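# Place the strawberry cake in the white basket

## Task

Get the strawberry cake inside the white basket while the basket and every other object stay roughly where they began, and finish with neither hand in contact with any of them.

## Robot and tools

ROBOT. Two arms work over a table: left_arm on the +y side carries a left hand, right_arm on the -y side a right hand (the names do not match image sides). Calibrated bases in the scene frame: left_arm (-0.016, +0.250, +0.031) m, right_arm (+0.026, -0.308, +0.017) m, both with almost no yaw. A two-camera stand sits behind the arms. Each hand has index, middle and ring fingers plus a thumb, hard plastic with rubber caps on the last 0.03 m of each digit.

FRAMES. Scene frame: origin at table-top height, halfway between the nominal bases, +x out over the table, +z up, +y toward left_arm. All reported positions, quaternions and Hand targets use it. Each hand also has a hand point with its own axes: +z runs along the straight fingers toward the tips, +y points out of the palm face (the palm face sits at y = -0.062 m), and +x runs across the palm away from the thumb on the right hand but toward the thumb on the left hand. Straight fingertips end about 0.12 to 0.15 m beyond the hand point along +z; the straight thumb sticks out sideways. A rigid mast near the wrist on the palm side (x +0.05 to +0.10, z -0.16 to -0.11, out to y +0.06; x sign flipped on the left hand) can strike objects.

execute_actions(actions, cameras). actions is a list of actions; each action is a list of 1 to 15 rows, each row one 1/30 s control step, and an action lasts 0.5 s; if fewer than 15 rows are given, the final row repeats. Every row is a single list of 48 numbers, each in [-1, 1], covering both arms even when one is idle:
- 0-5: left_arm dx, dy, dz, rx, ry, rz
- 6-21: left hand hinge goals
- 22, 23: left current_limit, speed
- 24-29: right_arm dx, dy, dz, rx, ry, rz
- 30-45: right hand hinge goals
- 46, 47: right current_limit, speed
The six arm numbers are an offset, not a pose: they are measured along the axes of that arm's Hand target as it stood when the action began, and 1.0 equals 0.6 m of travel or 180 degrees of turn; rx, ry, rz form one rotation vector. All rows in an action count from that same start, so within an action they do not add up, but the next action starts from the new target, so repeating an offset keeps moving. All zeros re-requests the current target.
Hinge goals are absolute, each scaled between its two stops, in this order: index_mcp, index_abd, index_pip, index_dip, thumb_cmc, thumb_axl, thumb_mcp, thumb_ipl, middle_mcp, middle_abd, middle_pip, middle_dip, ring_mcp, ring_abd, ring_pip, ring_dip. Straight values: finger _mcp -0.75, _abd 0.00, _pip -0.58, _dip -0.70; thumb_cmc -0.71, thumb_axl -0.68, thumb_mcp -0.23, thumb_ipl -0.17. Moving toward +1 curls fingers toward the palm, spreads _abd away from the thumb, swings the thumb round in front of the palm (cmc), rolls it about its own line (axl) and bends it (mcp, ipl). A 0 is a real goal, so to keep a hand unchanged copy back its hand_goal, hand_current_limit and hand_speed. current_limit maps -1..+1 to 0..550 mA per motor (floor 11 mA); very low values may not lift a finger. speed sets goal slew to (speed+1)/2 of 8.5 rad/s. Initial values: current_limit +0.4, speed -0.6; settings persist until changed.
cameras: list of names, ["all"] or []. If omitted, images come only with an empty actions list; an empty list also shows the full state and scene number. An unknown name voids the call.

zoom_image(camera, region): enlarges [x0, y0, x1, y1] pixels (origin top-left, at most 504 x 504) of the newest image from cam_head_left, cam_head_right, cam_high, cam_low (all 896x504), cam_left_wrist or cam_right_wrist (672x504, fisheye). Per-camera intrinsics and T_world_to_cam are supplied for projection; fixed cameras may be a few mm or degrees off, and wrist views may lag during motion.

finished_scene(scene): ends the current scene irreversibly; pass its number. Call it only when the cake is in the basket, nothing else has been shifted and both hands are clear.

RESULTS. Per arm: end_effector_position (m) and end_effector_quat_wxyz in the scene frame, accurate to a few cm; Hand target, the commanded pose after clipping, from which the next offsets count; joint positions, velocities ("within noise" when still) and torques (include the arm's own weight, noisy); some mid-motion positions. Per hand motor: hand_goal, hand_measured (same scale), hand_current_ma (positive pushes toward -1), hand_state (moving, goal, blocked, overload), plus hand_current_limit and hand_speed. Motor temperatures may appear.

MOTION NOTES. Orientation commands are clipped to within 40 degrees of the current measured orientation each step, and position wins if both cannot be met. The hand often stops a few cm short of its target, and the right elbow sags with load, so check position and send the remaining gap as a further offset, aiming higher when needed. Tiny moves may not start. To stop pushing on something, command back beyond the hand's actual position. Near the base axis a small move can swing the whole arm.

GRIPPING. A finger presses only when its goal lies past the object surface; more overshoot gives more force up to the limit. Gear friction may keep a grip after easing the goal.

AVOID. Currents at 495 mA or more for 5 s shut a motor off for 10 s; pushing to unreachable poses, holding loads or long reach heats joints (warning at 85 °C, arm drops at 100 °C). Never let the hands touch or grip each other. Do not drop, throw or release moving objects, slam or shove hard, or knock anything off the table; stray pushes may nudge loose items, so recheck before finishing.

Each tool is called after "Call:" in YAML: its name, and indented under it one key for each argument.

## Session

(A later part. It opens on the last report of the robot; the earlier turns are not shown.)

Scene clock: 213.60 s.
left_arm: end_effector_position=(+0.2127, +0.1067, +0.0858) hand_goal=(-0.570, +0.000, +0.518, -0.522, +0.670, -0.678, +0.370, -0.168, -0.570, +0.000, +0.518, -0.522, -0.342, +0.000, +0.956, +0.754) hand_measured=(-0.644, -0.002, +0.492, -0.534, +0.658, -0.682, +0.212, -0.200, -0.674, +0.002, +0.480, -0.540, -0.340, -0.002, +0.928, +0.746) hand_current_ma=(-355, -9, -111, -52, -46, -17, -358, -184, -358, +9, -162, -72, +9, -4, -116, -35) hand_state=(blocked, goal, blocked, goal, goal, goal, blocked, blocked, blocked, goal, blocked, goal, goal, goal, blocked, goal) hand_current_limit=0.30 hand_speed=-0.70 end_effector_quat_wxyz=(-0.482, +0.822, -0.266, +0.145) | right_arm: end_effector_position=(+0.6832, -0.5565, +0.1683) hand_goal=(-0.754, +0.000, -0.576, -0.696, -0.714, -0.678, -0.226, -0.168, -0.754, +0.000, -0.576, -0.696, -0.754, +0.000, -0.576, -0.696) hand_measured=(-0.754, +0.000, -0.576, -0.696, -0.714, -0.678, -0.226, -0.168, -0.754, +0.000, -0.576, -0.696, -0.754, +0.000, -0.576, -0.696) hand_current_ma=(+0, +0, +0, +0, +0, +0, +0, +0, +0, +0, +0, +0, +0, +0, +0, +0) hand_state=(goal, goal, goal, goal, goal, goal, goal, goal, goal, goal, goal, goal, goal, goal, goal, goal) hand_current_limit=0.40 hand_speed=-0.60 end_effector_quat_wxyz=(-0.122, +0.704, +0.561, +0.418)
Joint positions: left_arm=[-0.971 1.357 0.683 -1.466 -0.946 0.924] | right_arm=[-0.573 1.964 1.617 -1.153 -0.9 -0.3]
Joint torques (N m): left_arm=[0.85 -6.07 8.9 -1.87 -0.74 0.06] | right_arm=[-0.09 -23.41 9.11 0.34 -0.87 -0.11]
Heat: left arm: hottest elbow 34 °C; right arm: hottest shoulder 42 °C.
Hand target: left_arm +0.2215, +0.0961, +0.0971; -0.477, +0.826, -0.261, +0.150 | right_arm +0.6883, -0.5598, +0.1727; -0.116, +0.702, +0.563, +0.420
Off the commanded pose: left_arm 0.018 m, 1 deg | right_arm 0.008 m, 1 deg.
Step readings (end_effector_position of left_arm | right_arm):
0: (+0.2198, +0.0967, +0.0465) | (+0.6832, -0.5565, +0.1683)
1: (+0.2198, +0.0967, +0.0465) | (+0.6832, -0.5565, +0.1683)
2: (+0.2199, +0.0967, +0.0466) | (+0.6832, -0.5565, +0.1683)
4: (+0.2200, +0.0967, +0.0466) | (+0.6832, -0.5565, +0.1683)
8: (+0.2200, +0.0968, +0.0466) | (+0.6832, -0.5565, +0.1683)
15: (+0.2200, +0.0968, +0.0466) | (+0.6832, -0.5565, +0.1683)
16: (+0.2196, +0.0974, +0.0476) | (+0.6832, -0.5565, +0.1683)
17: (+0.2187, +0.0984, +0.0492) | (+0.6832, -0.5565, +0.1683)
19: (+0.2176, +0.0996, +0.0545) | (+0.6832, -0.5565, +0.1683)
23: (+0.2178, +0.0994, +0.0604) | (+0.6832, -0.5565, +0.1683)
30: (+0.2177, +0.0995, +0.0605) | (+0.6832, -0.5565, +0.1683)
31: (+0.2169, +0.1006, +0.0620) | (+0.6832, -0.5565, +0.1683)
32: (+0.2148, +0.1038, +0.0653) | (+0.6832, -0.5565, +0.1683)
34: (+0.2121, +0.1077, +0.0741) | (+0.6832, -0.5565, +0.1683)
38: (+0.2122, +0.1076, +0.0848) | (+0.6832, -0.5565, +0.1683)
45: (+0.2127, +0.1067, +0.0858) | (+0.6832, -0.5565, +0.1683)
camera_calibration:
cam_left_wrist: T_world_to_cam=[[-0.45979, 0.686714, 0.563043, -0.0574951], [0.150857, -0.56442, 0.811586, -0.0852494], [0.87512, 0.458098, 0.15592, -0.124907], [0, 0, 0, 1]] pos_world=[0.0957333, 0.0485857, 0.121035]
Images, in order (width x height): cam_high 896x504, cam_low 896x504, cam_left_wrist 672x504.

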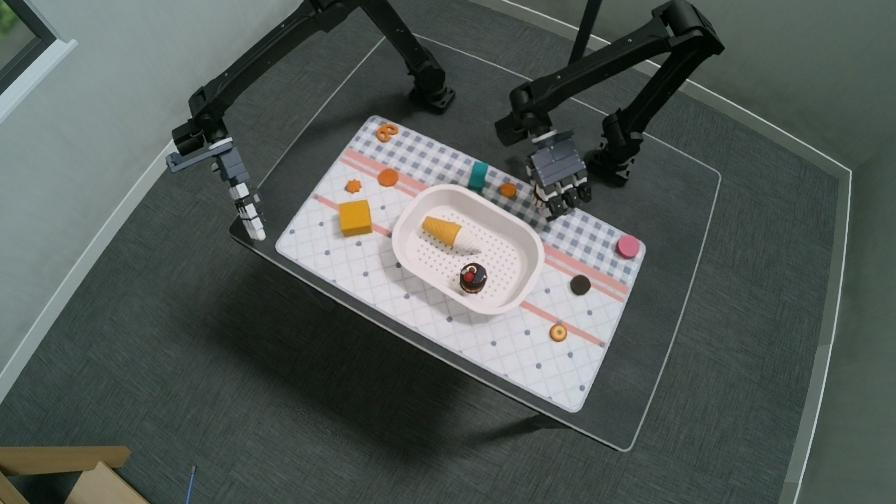

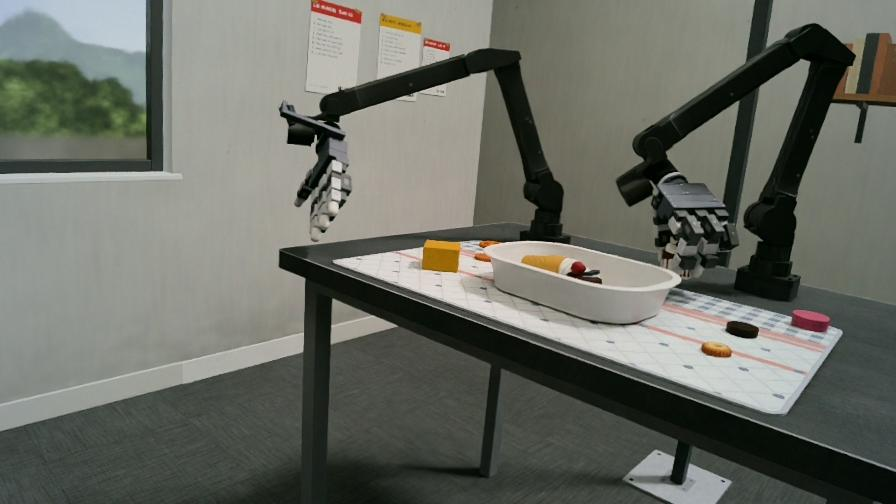

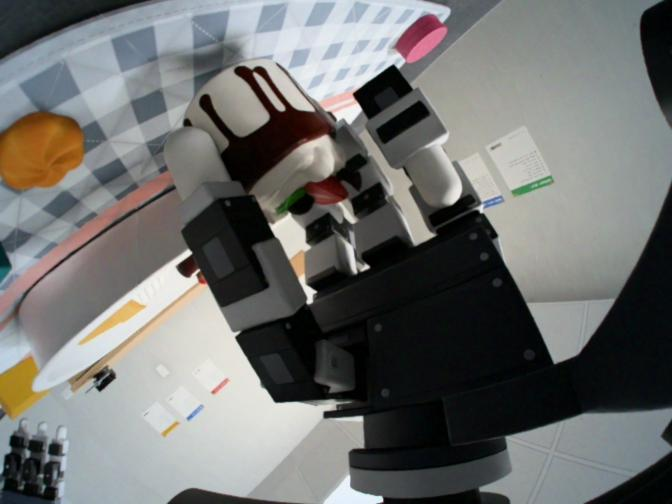

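Call:
execute_actions:
  actions:
    - [[0,-0.065,-0.0375,0,0,0,-0.57,0,0.518,-0.522,0.671,-0.678,0.37,-0.168,-0.57,0,0.518,-0.522,-0.342,0,0.956,0.754,0.3,-0.7,0,0,0,0,0,0,-0.754,0,-0.576,-0.696,-0.714,-0.678,-0.226,-0.168,-0.754,0,-0.576,-0.696,-0.754,0,-0.576,-0.696,0.4,-0.6]]
    - [[0,-0.065,-0.0375,0,0,0,-0.57,0,0.518,-0.522,0.671,-0.678,0.37,-0.168,-0.57,0,0.518,-0.522,-0.342,0,0.956,0.754,0.3,-0.7,0,0,0,0,0,0,-0.754,0,-0.576,-0.696,-0.714,-0.678,-0.226,-0.168,-0.754,0,-0.576,-0.696,-0.754,0,-0.576,-0.696,0.4,-0.6]]
    - [[0.041,-0.0143,0.0248,0,0.0409,0.0236,-0.57,0,0.518,-0.522,0.671,-0.678,0.37,-0.168,-0.57,0,0.518,-0.522,-0.342,0,0.956,0.754,0.3,-0.7,0,0,0,0,0,0,-0.754,0,-0.576,-0.696,-0.714,-0.678,-0.226,-0.168,-0.754,0,-0.576,-0.696,-0.754,0,-0.576,-0.696,0.4,-0.6]]
    - [[0.0544,-0.0258,0.0447,0,0.0409,0.0236,-0.57,0,0.518,-0.522,0.671,-0.678,0.37,-0.168,-0.57,0,0.518,-0.522,-0.342,0,0.956,0.754,0.3,-0.7,0,0,0,0,0,0,-0.754,0,-0.576,-0.696,-0.714,-0.678,-0.226,-0.168,-0.754,0,-0.576,-0.696,-0.754,0,-0.576,-0.696,0.4,-0.6]]
    - [[0.0616,-0.0394,0.0682,0,0,0,-0.57,0,0.518,-0.522,0.671,-0.678,0.37,-0.168,-0.57,0,0.518,-0.522,-0.342,0,0.956,0.754,0.3,-0.7,0,0,0,0,0,0,-0.754,0,-0.576,-0.696,-0.714,-0.678,-0.226,-0.168,-0.754,0,-0.576,-0.696,-0.754,0,-0.576,-0.696,0.4,-0.6]]
    - [[0.0616,-0.0394,0.0682,0,0,0,-0.57,0,0.518,-0.522,0.671,-0.678,0.37,-0.168,-0.57,0,0.518,-0.522,-0.342,0,0.956,0.754,0.3,-0.7,0,0,0,0,0,0,-0.754,0,-0.576,-0.696,-0.714,-0.678,-0.226,-0.168,-0.754,0,-0.576,-0.696,-0.754,0,-0.576,-0.696,0.4,-0.6]]
  cameras: ["all"]

Call:
zoom_image:
  camera: "cam_high"
  region: [370, 120, 600, 330]

Call:
zoom_image:
  camera: "cam_low"
  region: [480, 120, 720, 340]

Scene clock: 244.00 s.
left_arm: end_effector_position=(+0.3992, +0.1067, +0.1611) hand_goal=(-0.570, +0.000, +0.518, -0.522, +0.670, -0.678, +0.370, -0.168, -0.570, +0.000, +0.518, -0.522, -0.342, +0.000, +0.956, +0.754) hand_measured=(-0.622, -0.004, +0.490, -0.536, +0.656, -0.682, +0.194, -0.202, -0.650, +0.006, +0.478, -0.542, -0.338, -0.002, +0.928, +0.746) hand_current_ma=(-245, -15, -114, -53, -58, -22, -357, -197, -358, +22, -172, -79, +19, -3, -116, -35) hand_state=(blocked, goal, blocked, goal, goal, goal, blocked, blocked, blocked, goal, blocked, goal, goal, goal, blocked, goal) hand_current_limit=0.30 hand_speed=-0.70 end_effector_quat_wxyz=(-0.461, +0.792, -0.361, +0.174) | right_arm: end_effector_position=(+0.6832, -0.5565, +0.1683) hand_goal=(-0.754, +0.000, -0.576, -0.696, -0.714, -0.678, -0.226, -0.168, -0.754, +0.000, -0.576, -0.696, -0.754, +0.000, -0.576, -0.696) hand_measured=(-0.754, +0.000, -0.576, -0.696, -0.714, -0.678, -0.226, -0.168, -0.754, +0.000, -0.576, -0.696, -0.754, +0.000, -0.576, -0.696) hand_current_ma=(+0, +0, +0, +0, +0, +0, +0, +0, +0, +0, +0, +0, +0, +0, +0, +0) hand_state=(goal, goal, goal, goal, goal, goal, goal, goal, goal, goal, goal, goal, goal, goal, goal, goal) hand_current_limit=0.40 hand_speed=-0.60 end_effector_quat_wxyz=(-0.122, +0.704, +0.561, +0.418)
Joint positions: left_arm=[-0.552 1.365 0.953 -0.794 -0.988 2.067] | right_arm=[-0.573 1.964 1.617 -1.153 -0.9 -0.3]
Joint torques (N m): left_arm=[0.26 -10.23 12.04 0.57 -0.89 0.12] | right_arm=[0.03 -23.41 9.11 0.25 -0.89 -0.12]
Heat: left arm: hottest elbow 35 °C; right arm: hottest shoulder 42 °C.
Hand target: left_arm +0.4164, +0.0959, +0.1870; -0.449, +0.778, -0.380, +0.219 | right_arm +0.6883, -0.5598, +0.1727; -0.116, +0.702, +0.563, +0.420
Off the commanded pose: left_arm 0.033 m, 6 deg | right_arm 0.008 m, 1 deg.
joint sent to its limit (left arm) — joint 6 (wrist roll), upper limit. The joint targets are off in orientation, not in position.
Step readings (end_effector_position of left_arm | right_arm):
0: (+0.2127, +0.1067, +0.0858) | (+0.6832, -0.5565, +0.1683)
1: (+0.2122, +0.1076, +0.0884) | (+0.6832, -0.5565, +0.1683)
2: (+0.2101, +0.1107, +0.0936) | (+0.6832, -0.5565, +0.1683)
4: (+0.2098, +0.1113, +0.1089) | (+0.6832, -0.5565, +0.1683)
8: (+0.2142, +0.1048, +0.1297) | (+0.6832, -0.5565, +0.1683)
15: (+0.2145, +0.1044, +0.1317) | (+0.6832, -0.5565, +0.1683)
16: (+0.2141, +0.1049, +0.1337) | (+0.6832, -0.5565, +0.1683)
17: (+0.2129, +0.1073, +0.1376) | (+0.6832, -0.5565, +0.1683)
19: (+0.2127, +0.1081, +0.1511) | (+0.6832, -0.5565, +0.1683)
23: (+0.2160, +0.1045, +0.1725) | (+0.6832, -0.5565, +0.1683)
30: (+0.2154, +0.1041, +0.1738) | (+0.6832, -0.5565, +0.1683)
31: (+0.2202, +0.1051, +0.1754) | (+0.6832, -0.5565, +0.1683)
32: (+0.2278, +0.1056, +0.1777) | (+0.6832, -0.5565, +0.1683)
34: (+0.2404, +0.1042, +0.1786) | (+0.6832, -0.5565, +0.1683)
38: (+0.2460, +0.1051, +0.1753) | (+0.6832, -0.5565, +0.1683)
45: (+0.2442, +0.1040, +0.1733) | (+0.6832, -0.5565, +0.1683)
46: (+0.2499, +0.1044, +0.1751) | (+0.6832, -0.5565, +0.1683)
47: (+0.2601, +0.1025, +0.1770) | (+0.6832, -0.5565, +0.1683)
49: (+0.2814, +0.0988, +0.1787) | (+0.6832, -0.5565, +0.1683)
53: (+0.2975, +0.0967, +0.1778) | (+0.6832, -0.5565, +0.1683)
60: (+0.2987, +0.0911, +0.1889) | (+0.6832, -0.5565, +0.1683)
61: (+0.3017, +0.0918, +0.1885) | (+0.6832, -0.5565, +0.1683)
62: (+0.3086, +0.0910, +0.1872) | (+0.6832, -0.5565, +0.1683)
64: (+0.3291, +0.0967, +0.1804) | (+0.6832, -0.5565, +0.1683)
68: (+0.3445, +0.1094, +0.1634) | (+0.6832, -0.5565, +0.1683)
75: (+0.3447, +0.1081, +0.1651) | (+0.6832, -0.5565, +0.1683)
76: (+0.3473, +0.1080, +0.1659) | (+0.6832, -0.5565, +0.1683)
77: (+0.3532, +0.1076, +0.1668) | (+0.6832, -0.5565, +0.1683)
79: (+0.3747, +0.1064, +0.1675) | (+0.6832, -0.5565, +0.1683)
83: (+0.3992, +0.1061, +0.1629) | (+0.6832, -0.5565, +0.1683)
90: (+0.3992, +0.1067, +0.1611) | (+0.6832, -0.5565, +0.1683)
camera_calibration:
cam_left_wrist: T_world_to_cam=[[-0.283495, 0.759264, 0.585789, -0.0959167], [0.0690553, -0.593102, 0.802161, -0.137254], [0.956484, 0.26786, 0.11571, -0.305425], [0, 0, 0, 1]] pos_world=[0.274421, 0.0732316, 0.201628]

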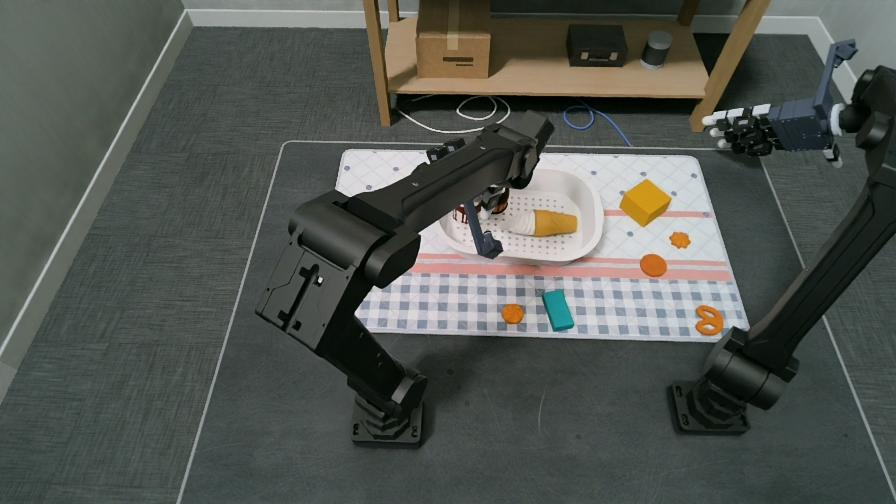

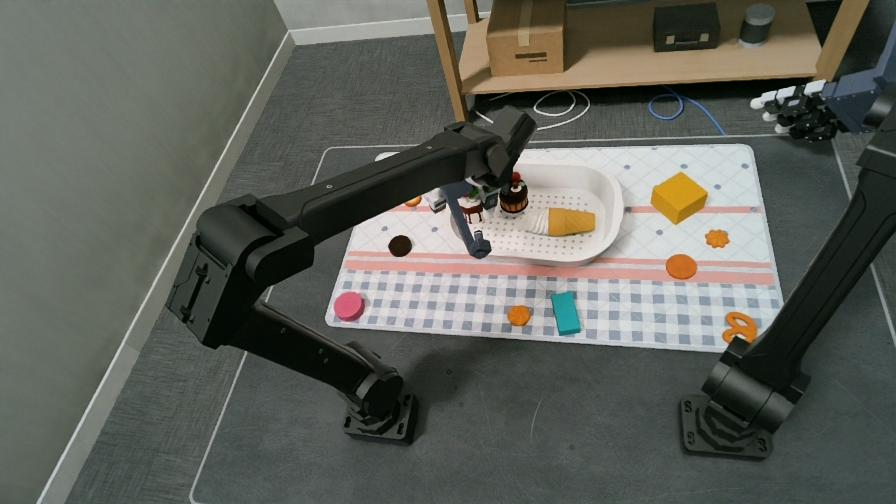

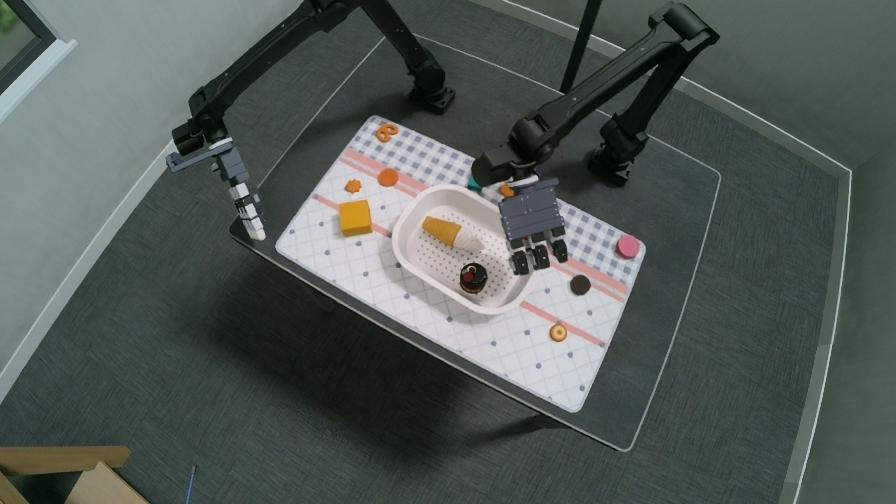

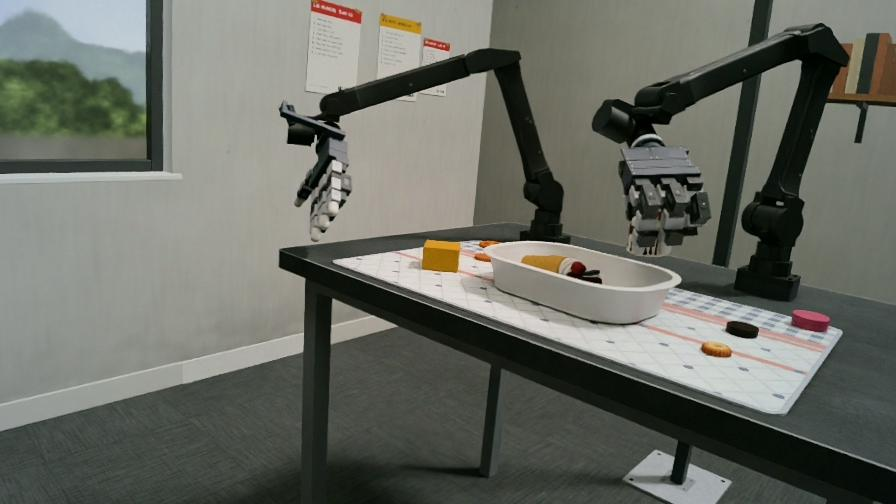

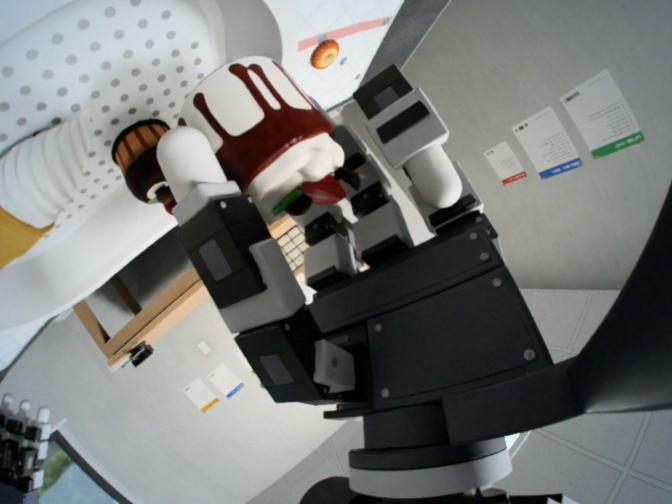

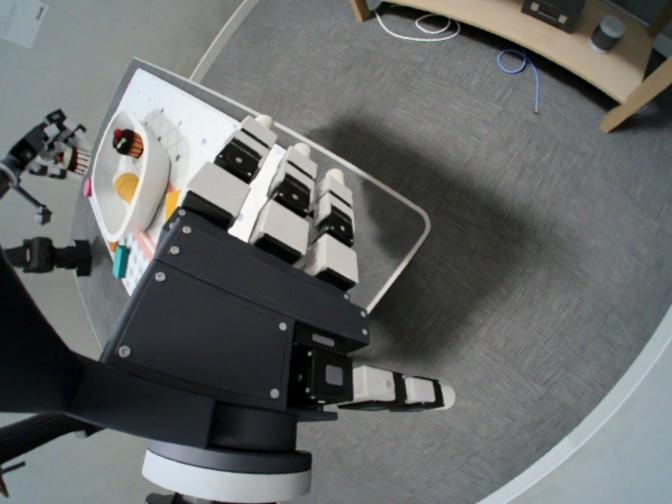

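Scaled by 2.191 from the camera's 896x504 image, which has a finer 1280x720 frame.

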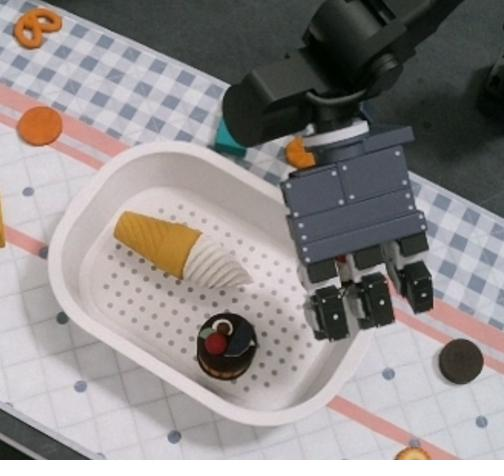

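Scaled by 2.100 from the camera's 896x504 image, which has a finer 1280x720 frame.

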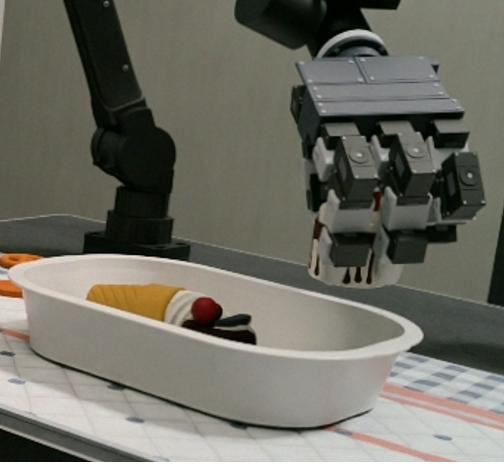

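Call:
execute_actions:
  actions:
    - [[0.0443,0.0087,0.0017,0,-0.0385,-0.0222,-0.57,0,0.518,-0.522,0.671,-0.678,0.37,-0.168,-0.57,0,0.518,-0.522,-0.342,0,0.956,0.754,0.3,-0.7,0,0,0,0,0,0,-0.754,0,-0.576,-0.696,-0.714,-0.678,-0.226,-0.168,-0.754,0,-0.576,-0.696,-0.754,0,-0.576,-0.696,0.4,-0.6]]
  cameras: ["all"]

Call:
zoom_image:
  camera: "cam_head_right"
  region: [420, 130, 640, 280]

Call:
zoom_image:
  camera: "cam_low"
  region: [480, 120, 720, 340]

Scene clock: 251.10 s.
left_arm: end_effector_position=(+0.4146, +0.0858, +0.1567) hand_goal=(-0.570, +0.000, +0.518, -0.522, +0.670, -0.678, +0.370, -0.168, -0.570, +0.000, +0.518, -0.522, -0.342, +0.000, +0.956, +0.754) hand_measured=(-0.622, -0.004, +0.490, -0.536, +0.656, -0.682, +0.194, -0.202, -0.650, +0.006, +0.478, -0.542, -0.338, -0.002, +0.928, +0.746) hand_current_ma=(-245, -16, -114, -53, -59, -22, -357, -197, -358, +22, -174, -79, +18, -3, -116, -35) hand_state=(blocked, goal, blocked, goal, goal, goal, blocked, blocked, blocked, goal, blocked, goal, goal, goal, blocked, goal) hand_current_limit=0.30 hand_speed=-0.70 end_effector_quat_wxyz=(-0.466, +0.800, -0.341, +0.163) | right_arm: end_effector_position=(+0.6832, -0.5565, +0.1683) hand_goal=(-0.754, +0.000, -0.576, -0.696, -0.714, -0.678, -0.226, -0.168, -0.754, +0.000, -0.576, -0.696, -0.754, +0.000, -0.576, -0.696) hand_measured=(-0.754, +0.000, -0.576, -0.696, -0.714, -0.678, -0.226, -0.168, -0.754, +0.000, -0.576, -0.696, -0.754, +0.000, -0.576, -0.696) hand_current_ma=(+0, +0, +0, +0, +0, +0, +0, +0, +0, +0, +0, +0, +0, +0, +0, +0) hand_state=(goal, goal, goal, goal, goal, goal, goal, goal, goal, goal, goal, goal, goal, goal, goal, goal) hand_current_limit=0.40 hand_speed=-0.60 end_effector_quat_wxyz=(-0.122, +0.704, +0.561, +0.418)
Joint positions: left_arm=[-0.58 1.463 1.048 -0.905 -1.014 1.932] | right_arm=[-0.573 1.964 1.617 -1.153 -0.9 -0.3]
Joint torques (N m): left_arm=[0.15 -11.16 12.37 -0.27 -1.17 -0.08] | right_arm=[0.32 -23.71 9.17 0.24 -0.9 -0.14]
Heat: left arm: hottest elbow 37 °C; right arm: hottest shoulder 42 °C.
Hand target: left_arm +0.4314, +0.0740, +0.1819; -0.464, +0.803, -0.325, +0.187 | right_arm +0.6883, -0.5598, +0.1727; -0.116, +0.702, +0.563, +0.420
Off the commanded pose: left_arm 0.033 m, 3 deg | right_arm 0.008 m, 1 deg.
Step readings (end_effector_position of left_arm | right_arm):
0: (+0.3991, +0.1067, +0.1611) | (+0.6832, -0.5565, +0.1683)
1: (+0.3997, +0.1063, +0.1616) | (+0.6832, -0.5565, +0.1683)
2: (+0.4003, +0.1047, +0.1629) | (+0.6832, -0.5565, +0.1683)
4: (+0.4076, +0.0981, +0.1632) | (+0.6832, -0.5565, +0.1683)
8: (+0.4160, +0.0873, +0.1587) | (+0.6832, -0.5565, +0.1683)
15: (+0.4142, +0.0861, +0.1566) | (+0.6832, -0.5565, +0.1683)
camera_calibration:
cam_left_wrist: T_world_to_cam=[[-0.320701, 0.743495, 0.586827, -0.0564621], [0.0975251, -0.590339, 0.801242, -0.159149], [0.942146, 0.314189, 0.116813, -0.312286], [0, 0, 0, 1]] pos_world=[0.291633, 0.0461445, 0.197129]

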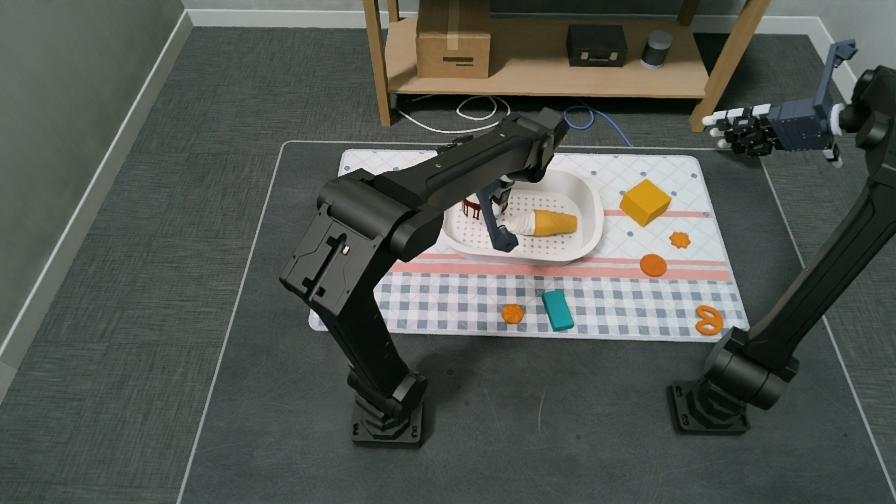

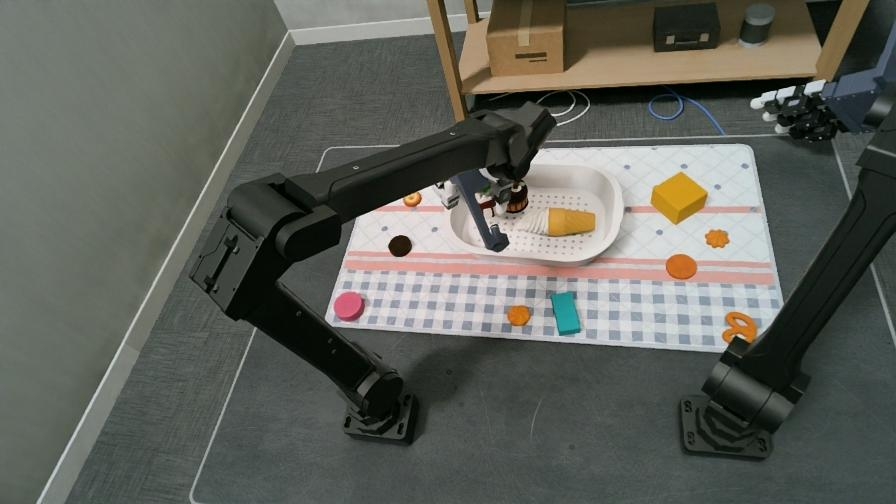

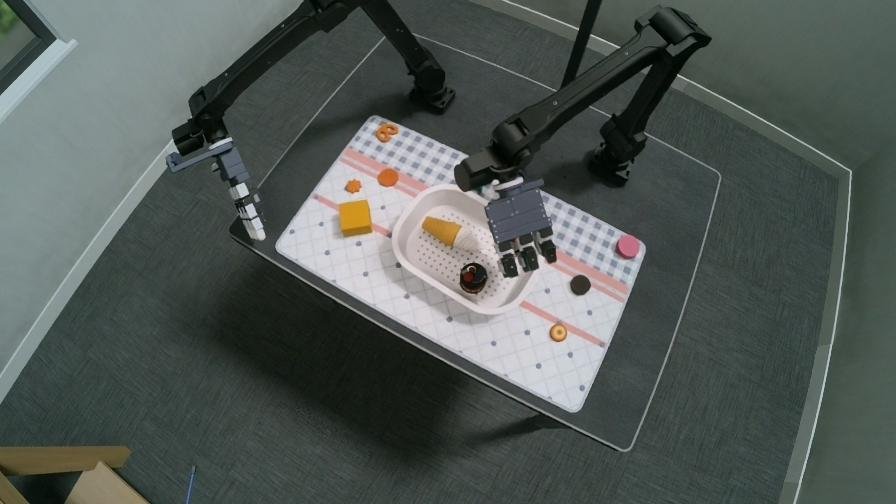

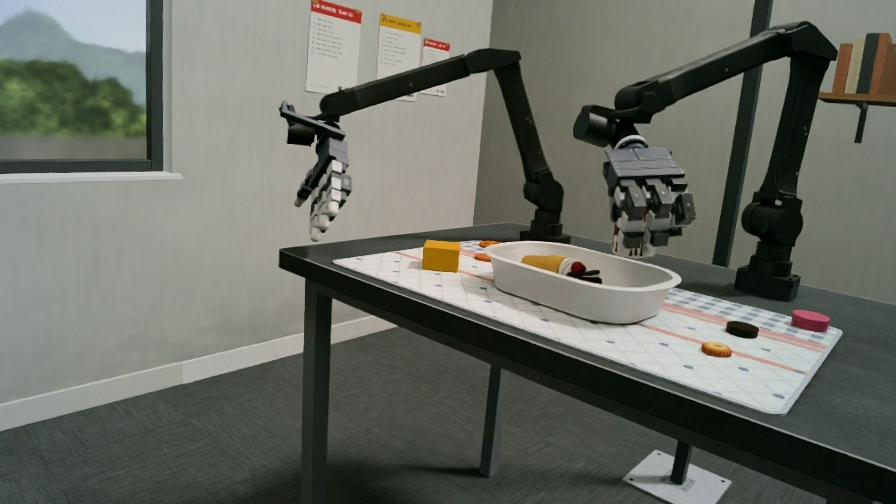

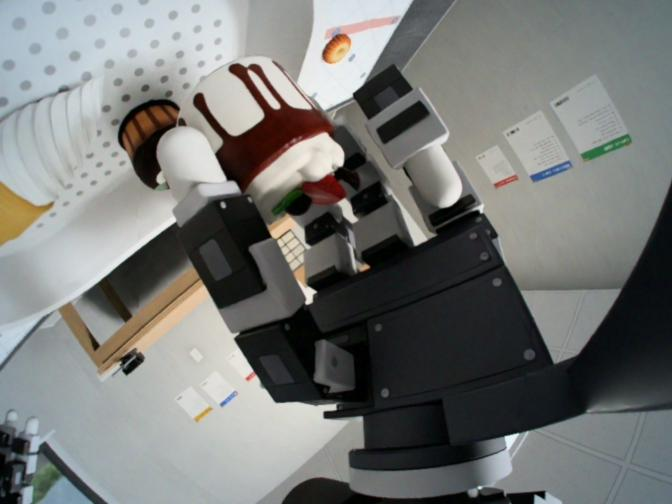

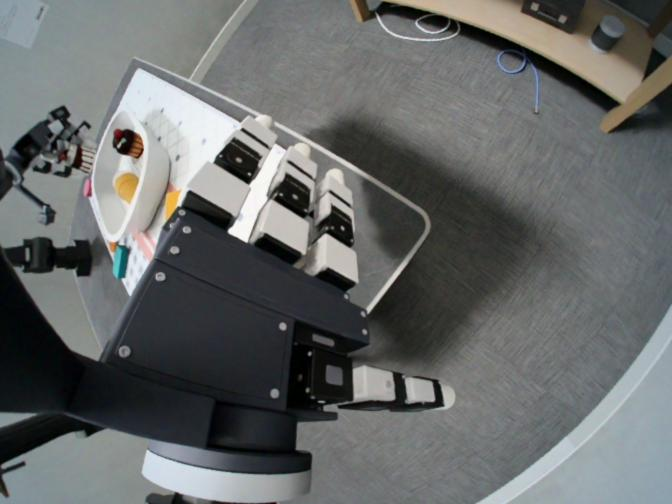

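Scaled by 2.291 from the camera's 896x504 image, which has a finer 1280x720 frame.

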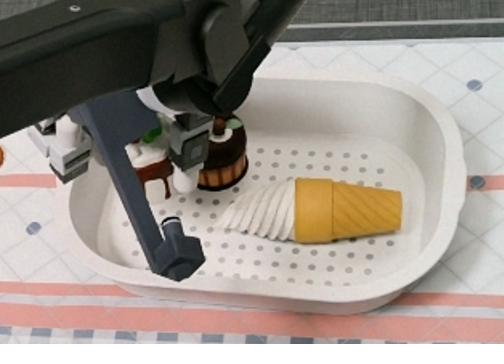

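Scaled by 2.100 from the camera's 896x504 image, which has a finer 1280x720 frame.

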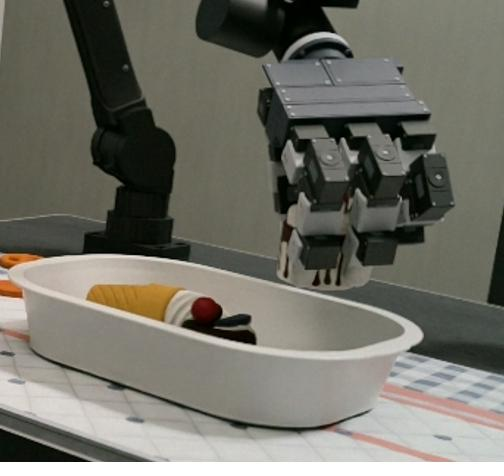

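Call:
execute_actions:
  actions:
    - [[0.0212,0.0588,0.0313,0,0,0,-0.57,0,0.518,-0.522,0.671,-0.678,0.37,-0.168,-0.57,0,0.518,-0.522,-1,0,-0.576,-0.696,0.3,-0.7,0,0,0,0,0,0,-0.754,0,-0.576,-0.696,-0.714,-0.678,-0.226,-0.168,-0.754,0,-0.576,-0.696,-0.754,0,-0.576,-0.696,0.4,-0.6]]
  cameras: ["all"]

Call:
zoom_image:
  camera: "cam_head_right"
  region: [420, 130, 640, 280]

Call:
zoom_image:
  camera: "cam_low"
  region: [480, 120, 720, 340]

Call:
zoom_image:
  camera: "cam_high"
  region: [370, 150, 600, 330]

Scene clock: 263.93 s.
left_arm: end_effector_position=(+0.4264, +0.0769, +0.1230) hand_goal=(-0.570, +0.000, +0.518, -0.522, +0.670, -0.678, +0.370, -0.168, -0.570, +0.000, +0.518, -0.522, -1.000, +0.000, -0.576, -0.696) hand_measured=(-0.622, -0.004, +0.490, -0.536, +0.656, -0.682, +0.194, -0.202, -0.650, +0.006, +0.478, -0.542, -0.980, -0.002, -0.568, -0.692) hand_current_ma=(-245, -16, -114, -53, -59, -22, -358, -197, -358, +22, -174, -79, +87, -3, +27, +14) hand_state=(blocked, goal, blocked, goal, goal, goal, blocked, blocked, blocked, goal, blocked, goal, goal, goal, goal, goal) hand_current_limit=0.30 hand_speed=-0.70 end_effector_quat_wxyz=(-0.469, +0.800, -0.340, +0.158) | right_arm: end_effector_position=(+0.6832, -0.5565, +0.1683) hand_goal=(-0.754, +0.000, -0.576, -0.696, -0.714, -0.678, -0.226, -0.168, -0.754, +0.000, -0.576, -0.696, -0.754, +0.000, -0.576, -0.696) hand_measured=(-0.754, +0.000, -0.576, -0.696, -0.714, -0.678, -0.226, -0.168, -0.754, +0.000, -0.576, -0.696, -0.754, +0.000, -0.576, -0.696) hand_current_ma=(+0, +0, +0, +0, +0, +0, +0, +0, +0, +0, +0, +0, +0, +0, +0, +0) hand_state=(goal, goal, goal, goal, goal, goal, goal, goal, goal, goal, goal, goal, goal, goal, goal, goal) hand_current_limit=0.40 hand_speed=-0.60 end_effector_quat_wxyz=(-0.122, +0.704, +0.561, +0.418)
Joint positions: left_arm=[-0.584 1.55 1.048 -0.841 -1.019 1.915] | right_arm=[-0.573 1.964 1.617 -1.153 -0.9 -0.3]
Joint torques (N m): left_arm=[-0.15 -12.86 9.81 0.66 -1.1 -0.09] | right_arm=[0.5 -23.24 9.06 0.24 -0.89 -0.11]
Motor temperatures (°C): left_arm=[28 32 39 30 32 24] | right_arm=[30 42 37 26 31 26]
Heat: left arm: hottest elbow 39 °C; right arm: hottest shoulder 42 °C.
Hand target: left_arm +0.4395, +0.0642, +0.1419; -0.464, +0.803, -0.325, +0.187 | right_arm +0.6883, -0.5598, +0.1727; -0.116, +0.702, +0.563, +0.420
Off the commanded pose: left_arm 0.026 m, 4 deg | right_arm 0.008 m, 1 deg.
Step readings (end_effector_position of left_arm | right_arm):
0: (+0.4147, +0.0857, +0.1567) | (+0.6832, -0.5565, +0.1683)
1: (+0.4163, +0.0848, +0.1557) | (+0.6832, -0.5565, +0.1683)
2: (+0.4195, +0.0825, +0.1541) | (+0.6832, -0.5565, +0.1683)
4: (+0.4251, +0.0778, +0.1450) | (+0.6832, -0.5565, +0.1683)
8: (+0.4262, +0.0770, +0.1257) | (+0.6832, -0.5565, +0.1683)
15: (+0.4264, +0.0769, +0.1230) | (+0.6832, -0.5565, +0.1683)
camera_calibration:
cam_left_wrist: T_world_to_cam=[[-0.322235, 0.736968, 0.594174, -0.0260023], [0.105509, -0.595784, 0.796184, -0.140862], [0.940762, 0.319249, 0.114225, -0.316167], [0, 0, 0, 1]] pos_world=[0.303921, 0.0361759, 0.163716]

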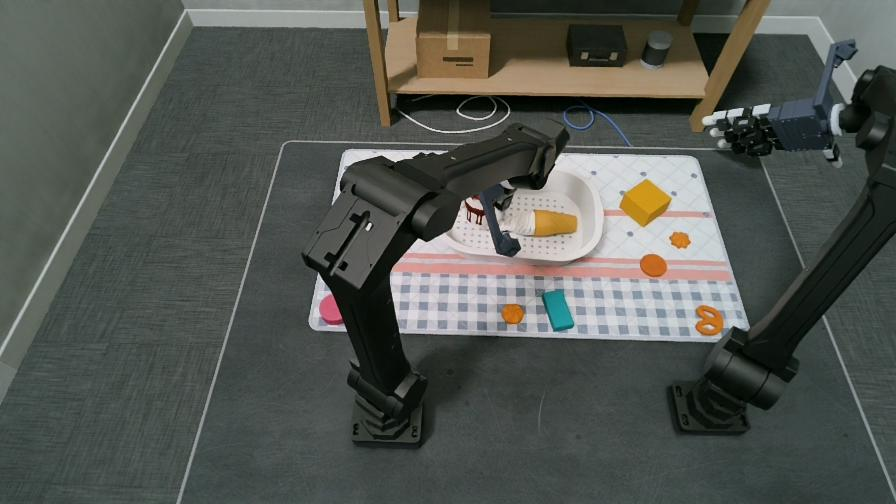

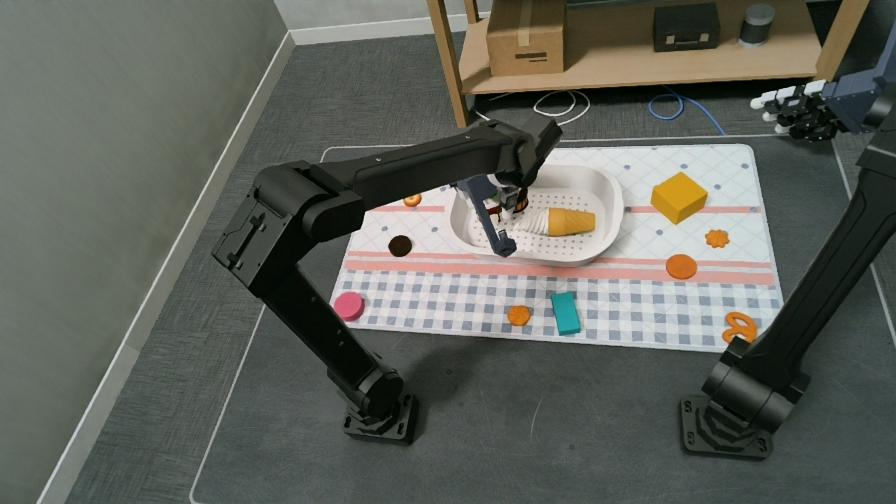

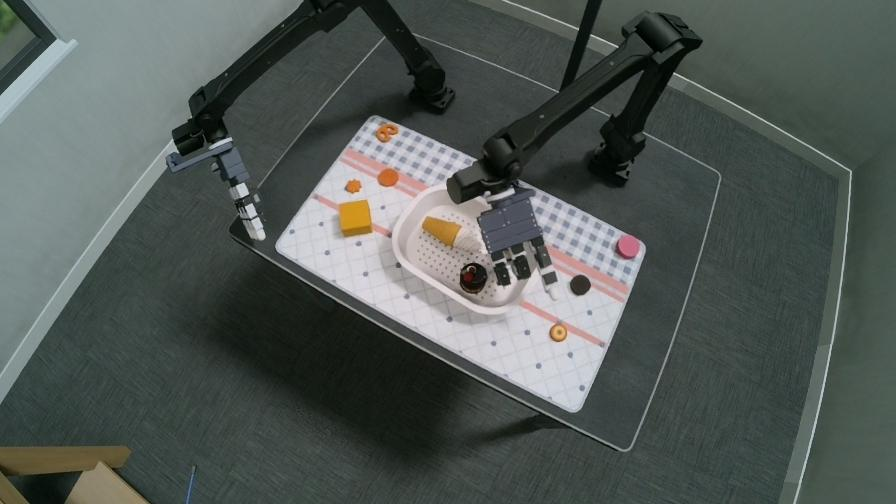

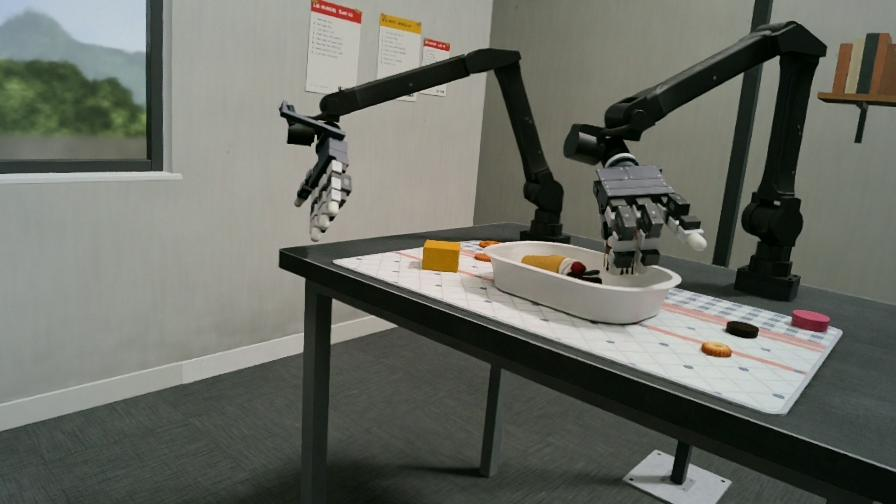

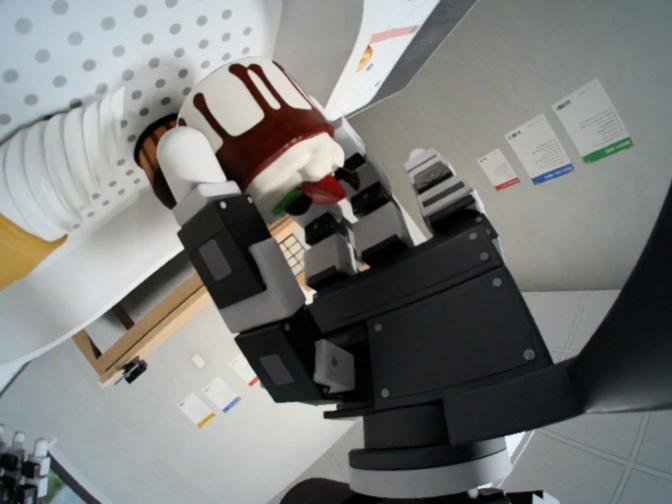

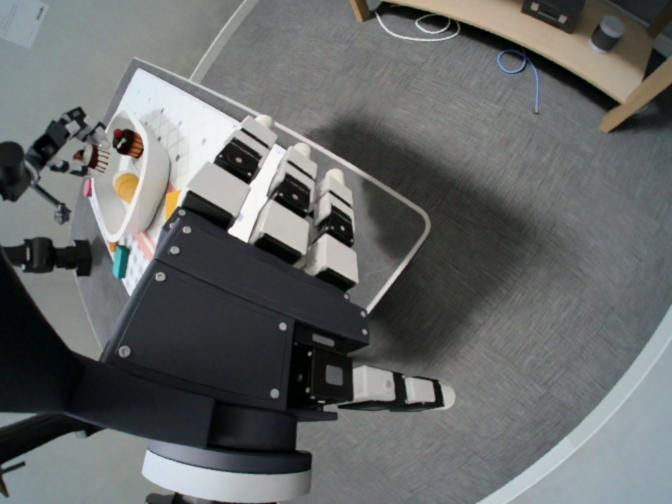

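Scaled by 2.291 from the camera's 896x504 image, which has a finer 1280x720 frame.

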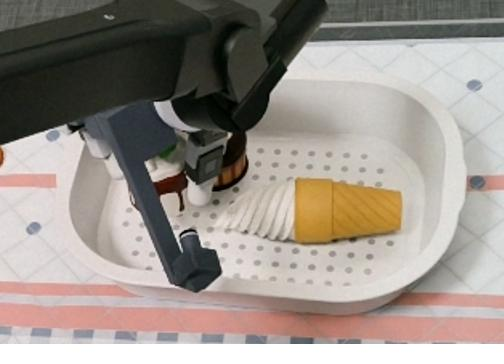

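Scaled by 2.100 from the camera's 896x504 image, which has a finer 1280x720 frame.

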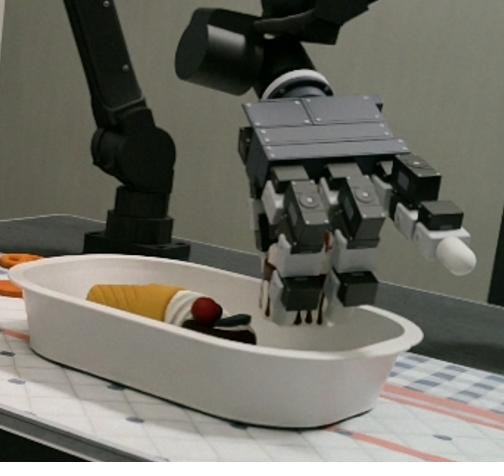

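Scaled by 2.191 from the camera's 896x504 image, which has a finer 1280x720 frame.

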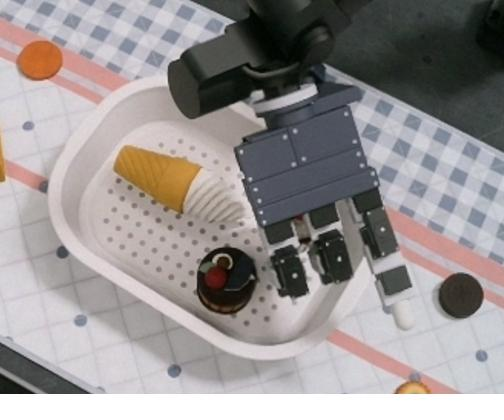

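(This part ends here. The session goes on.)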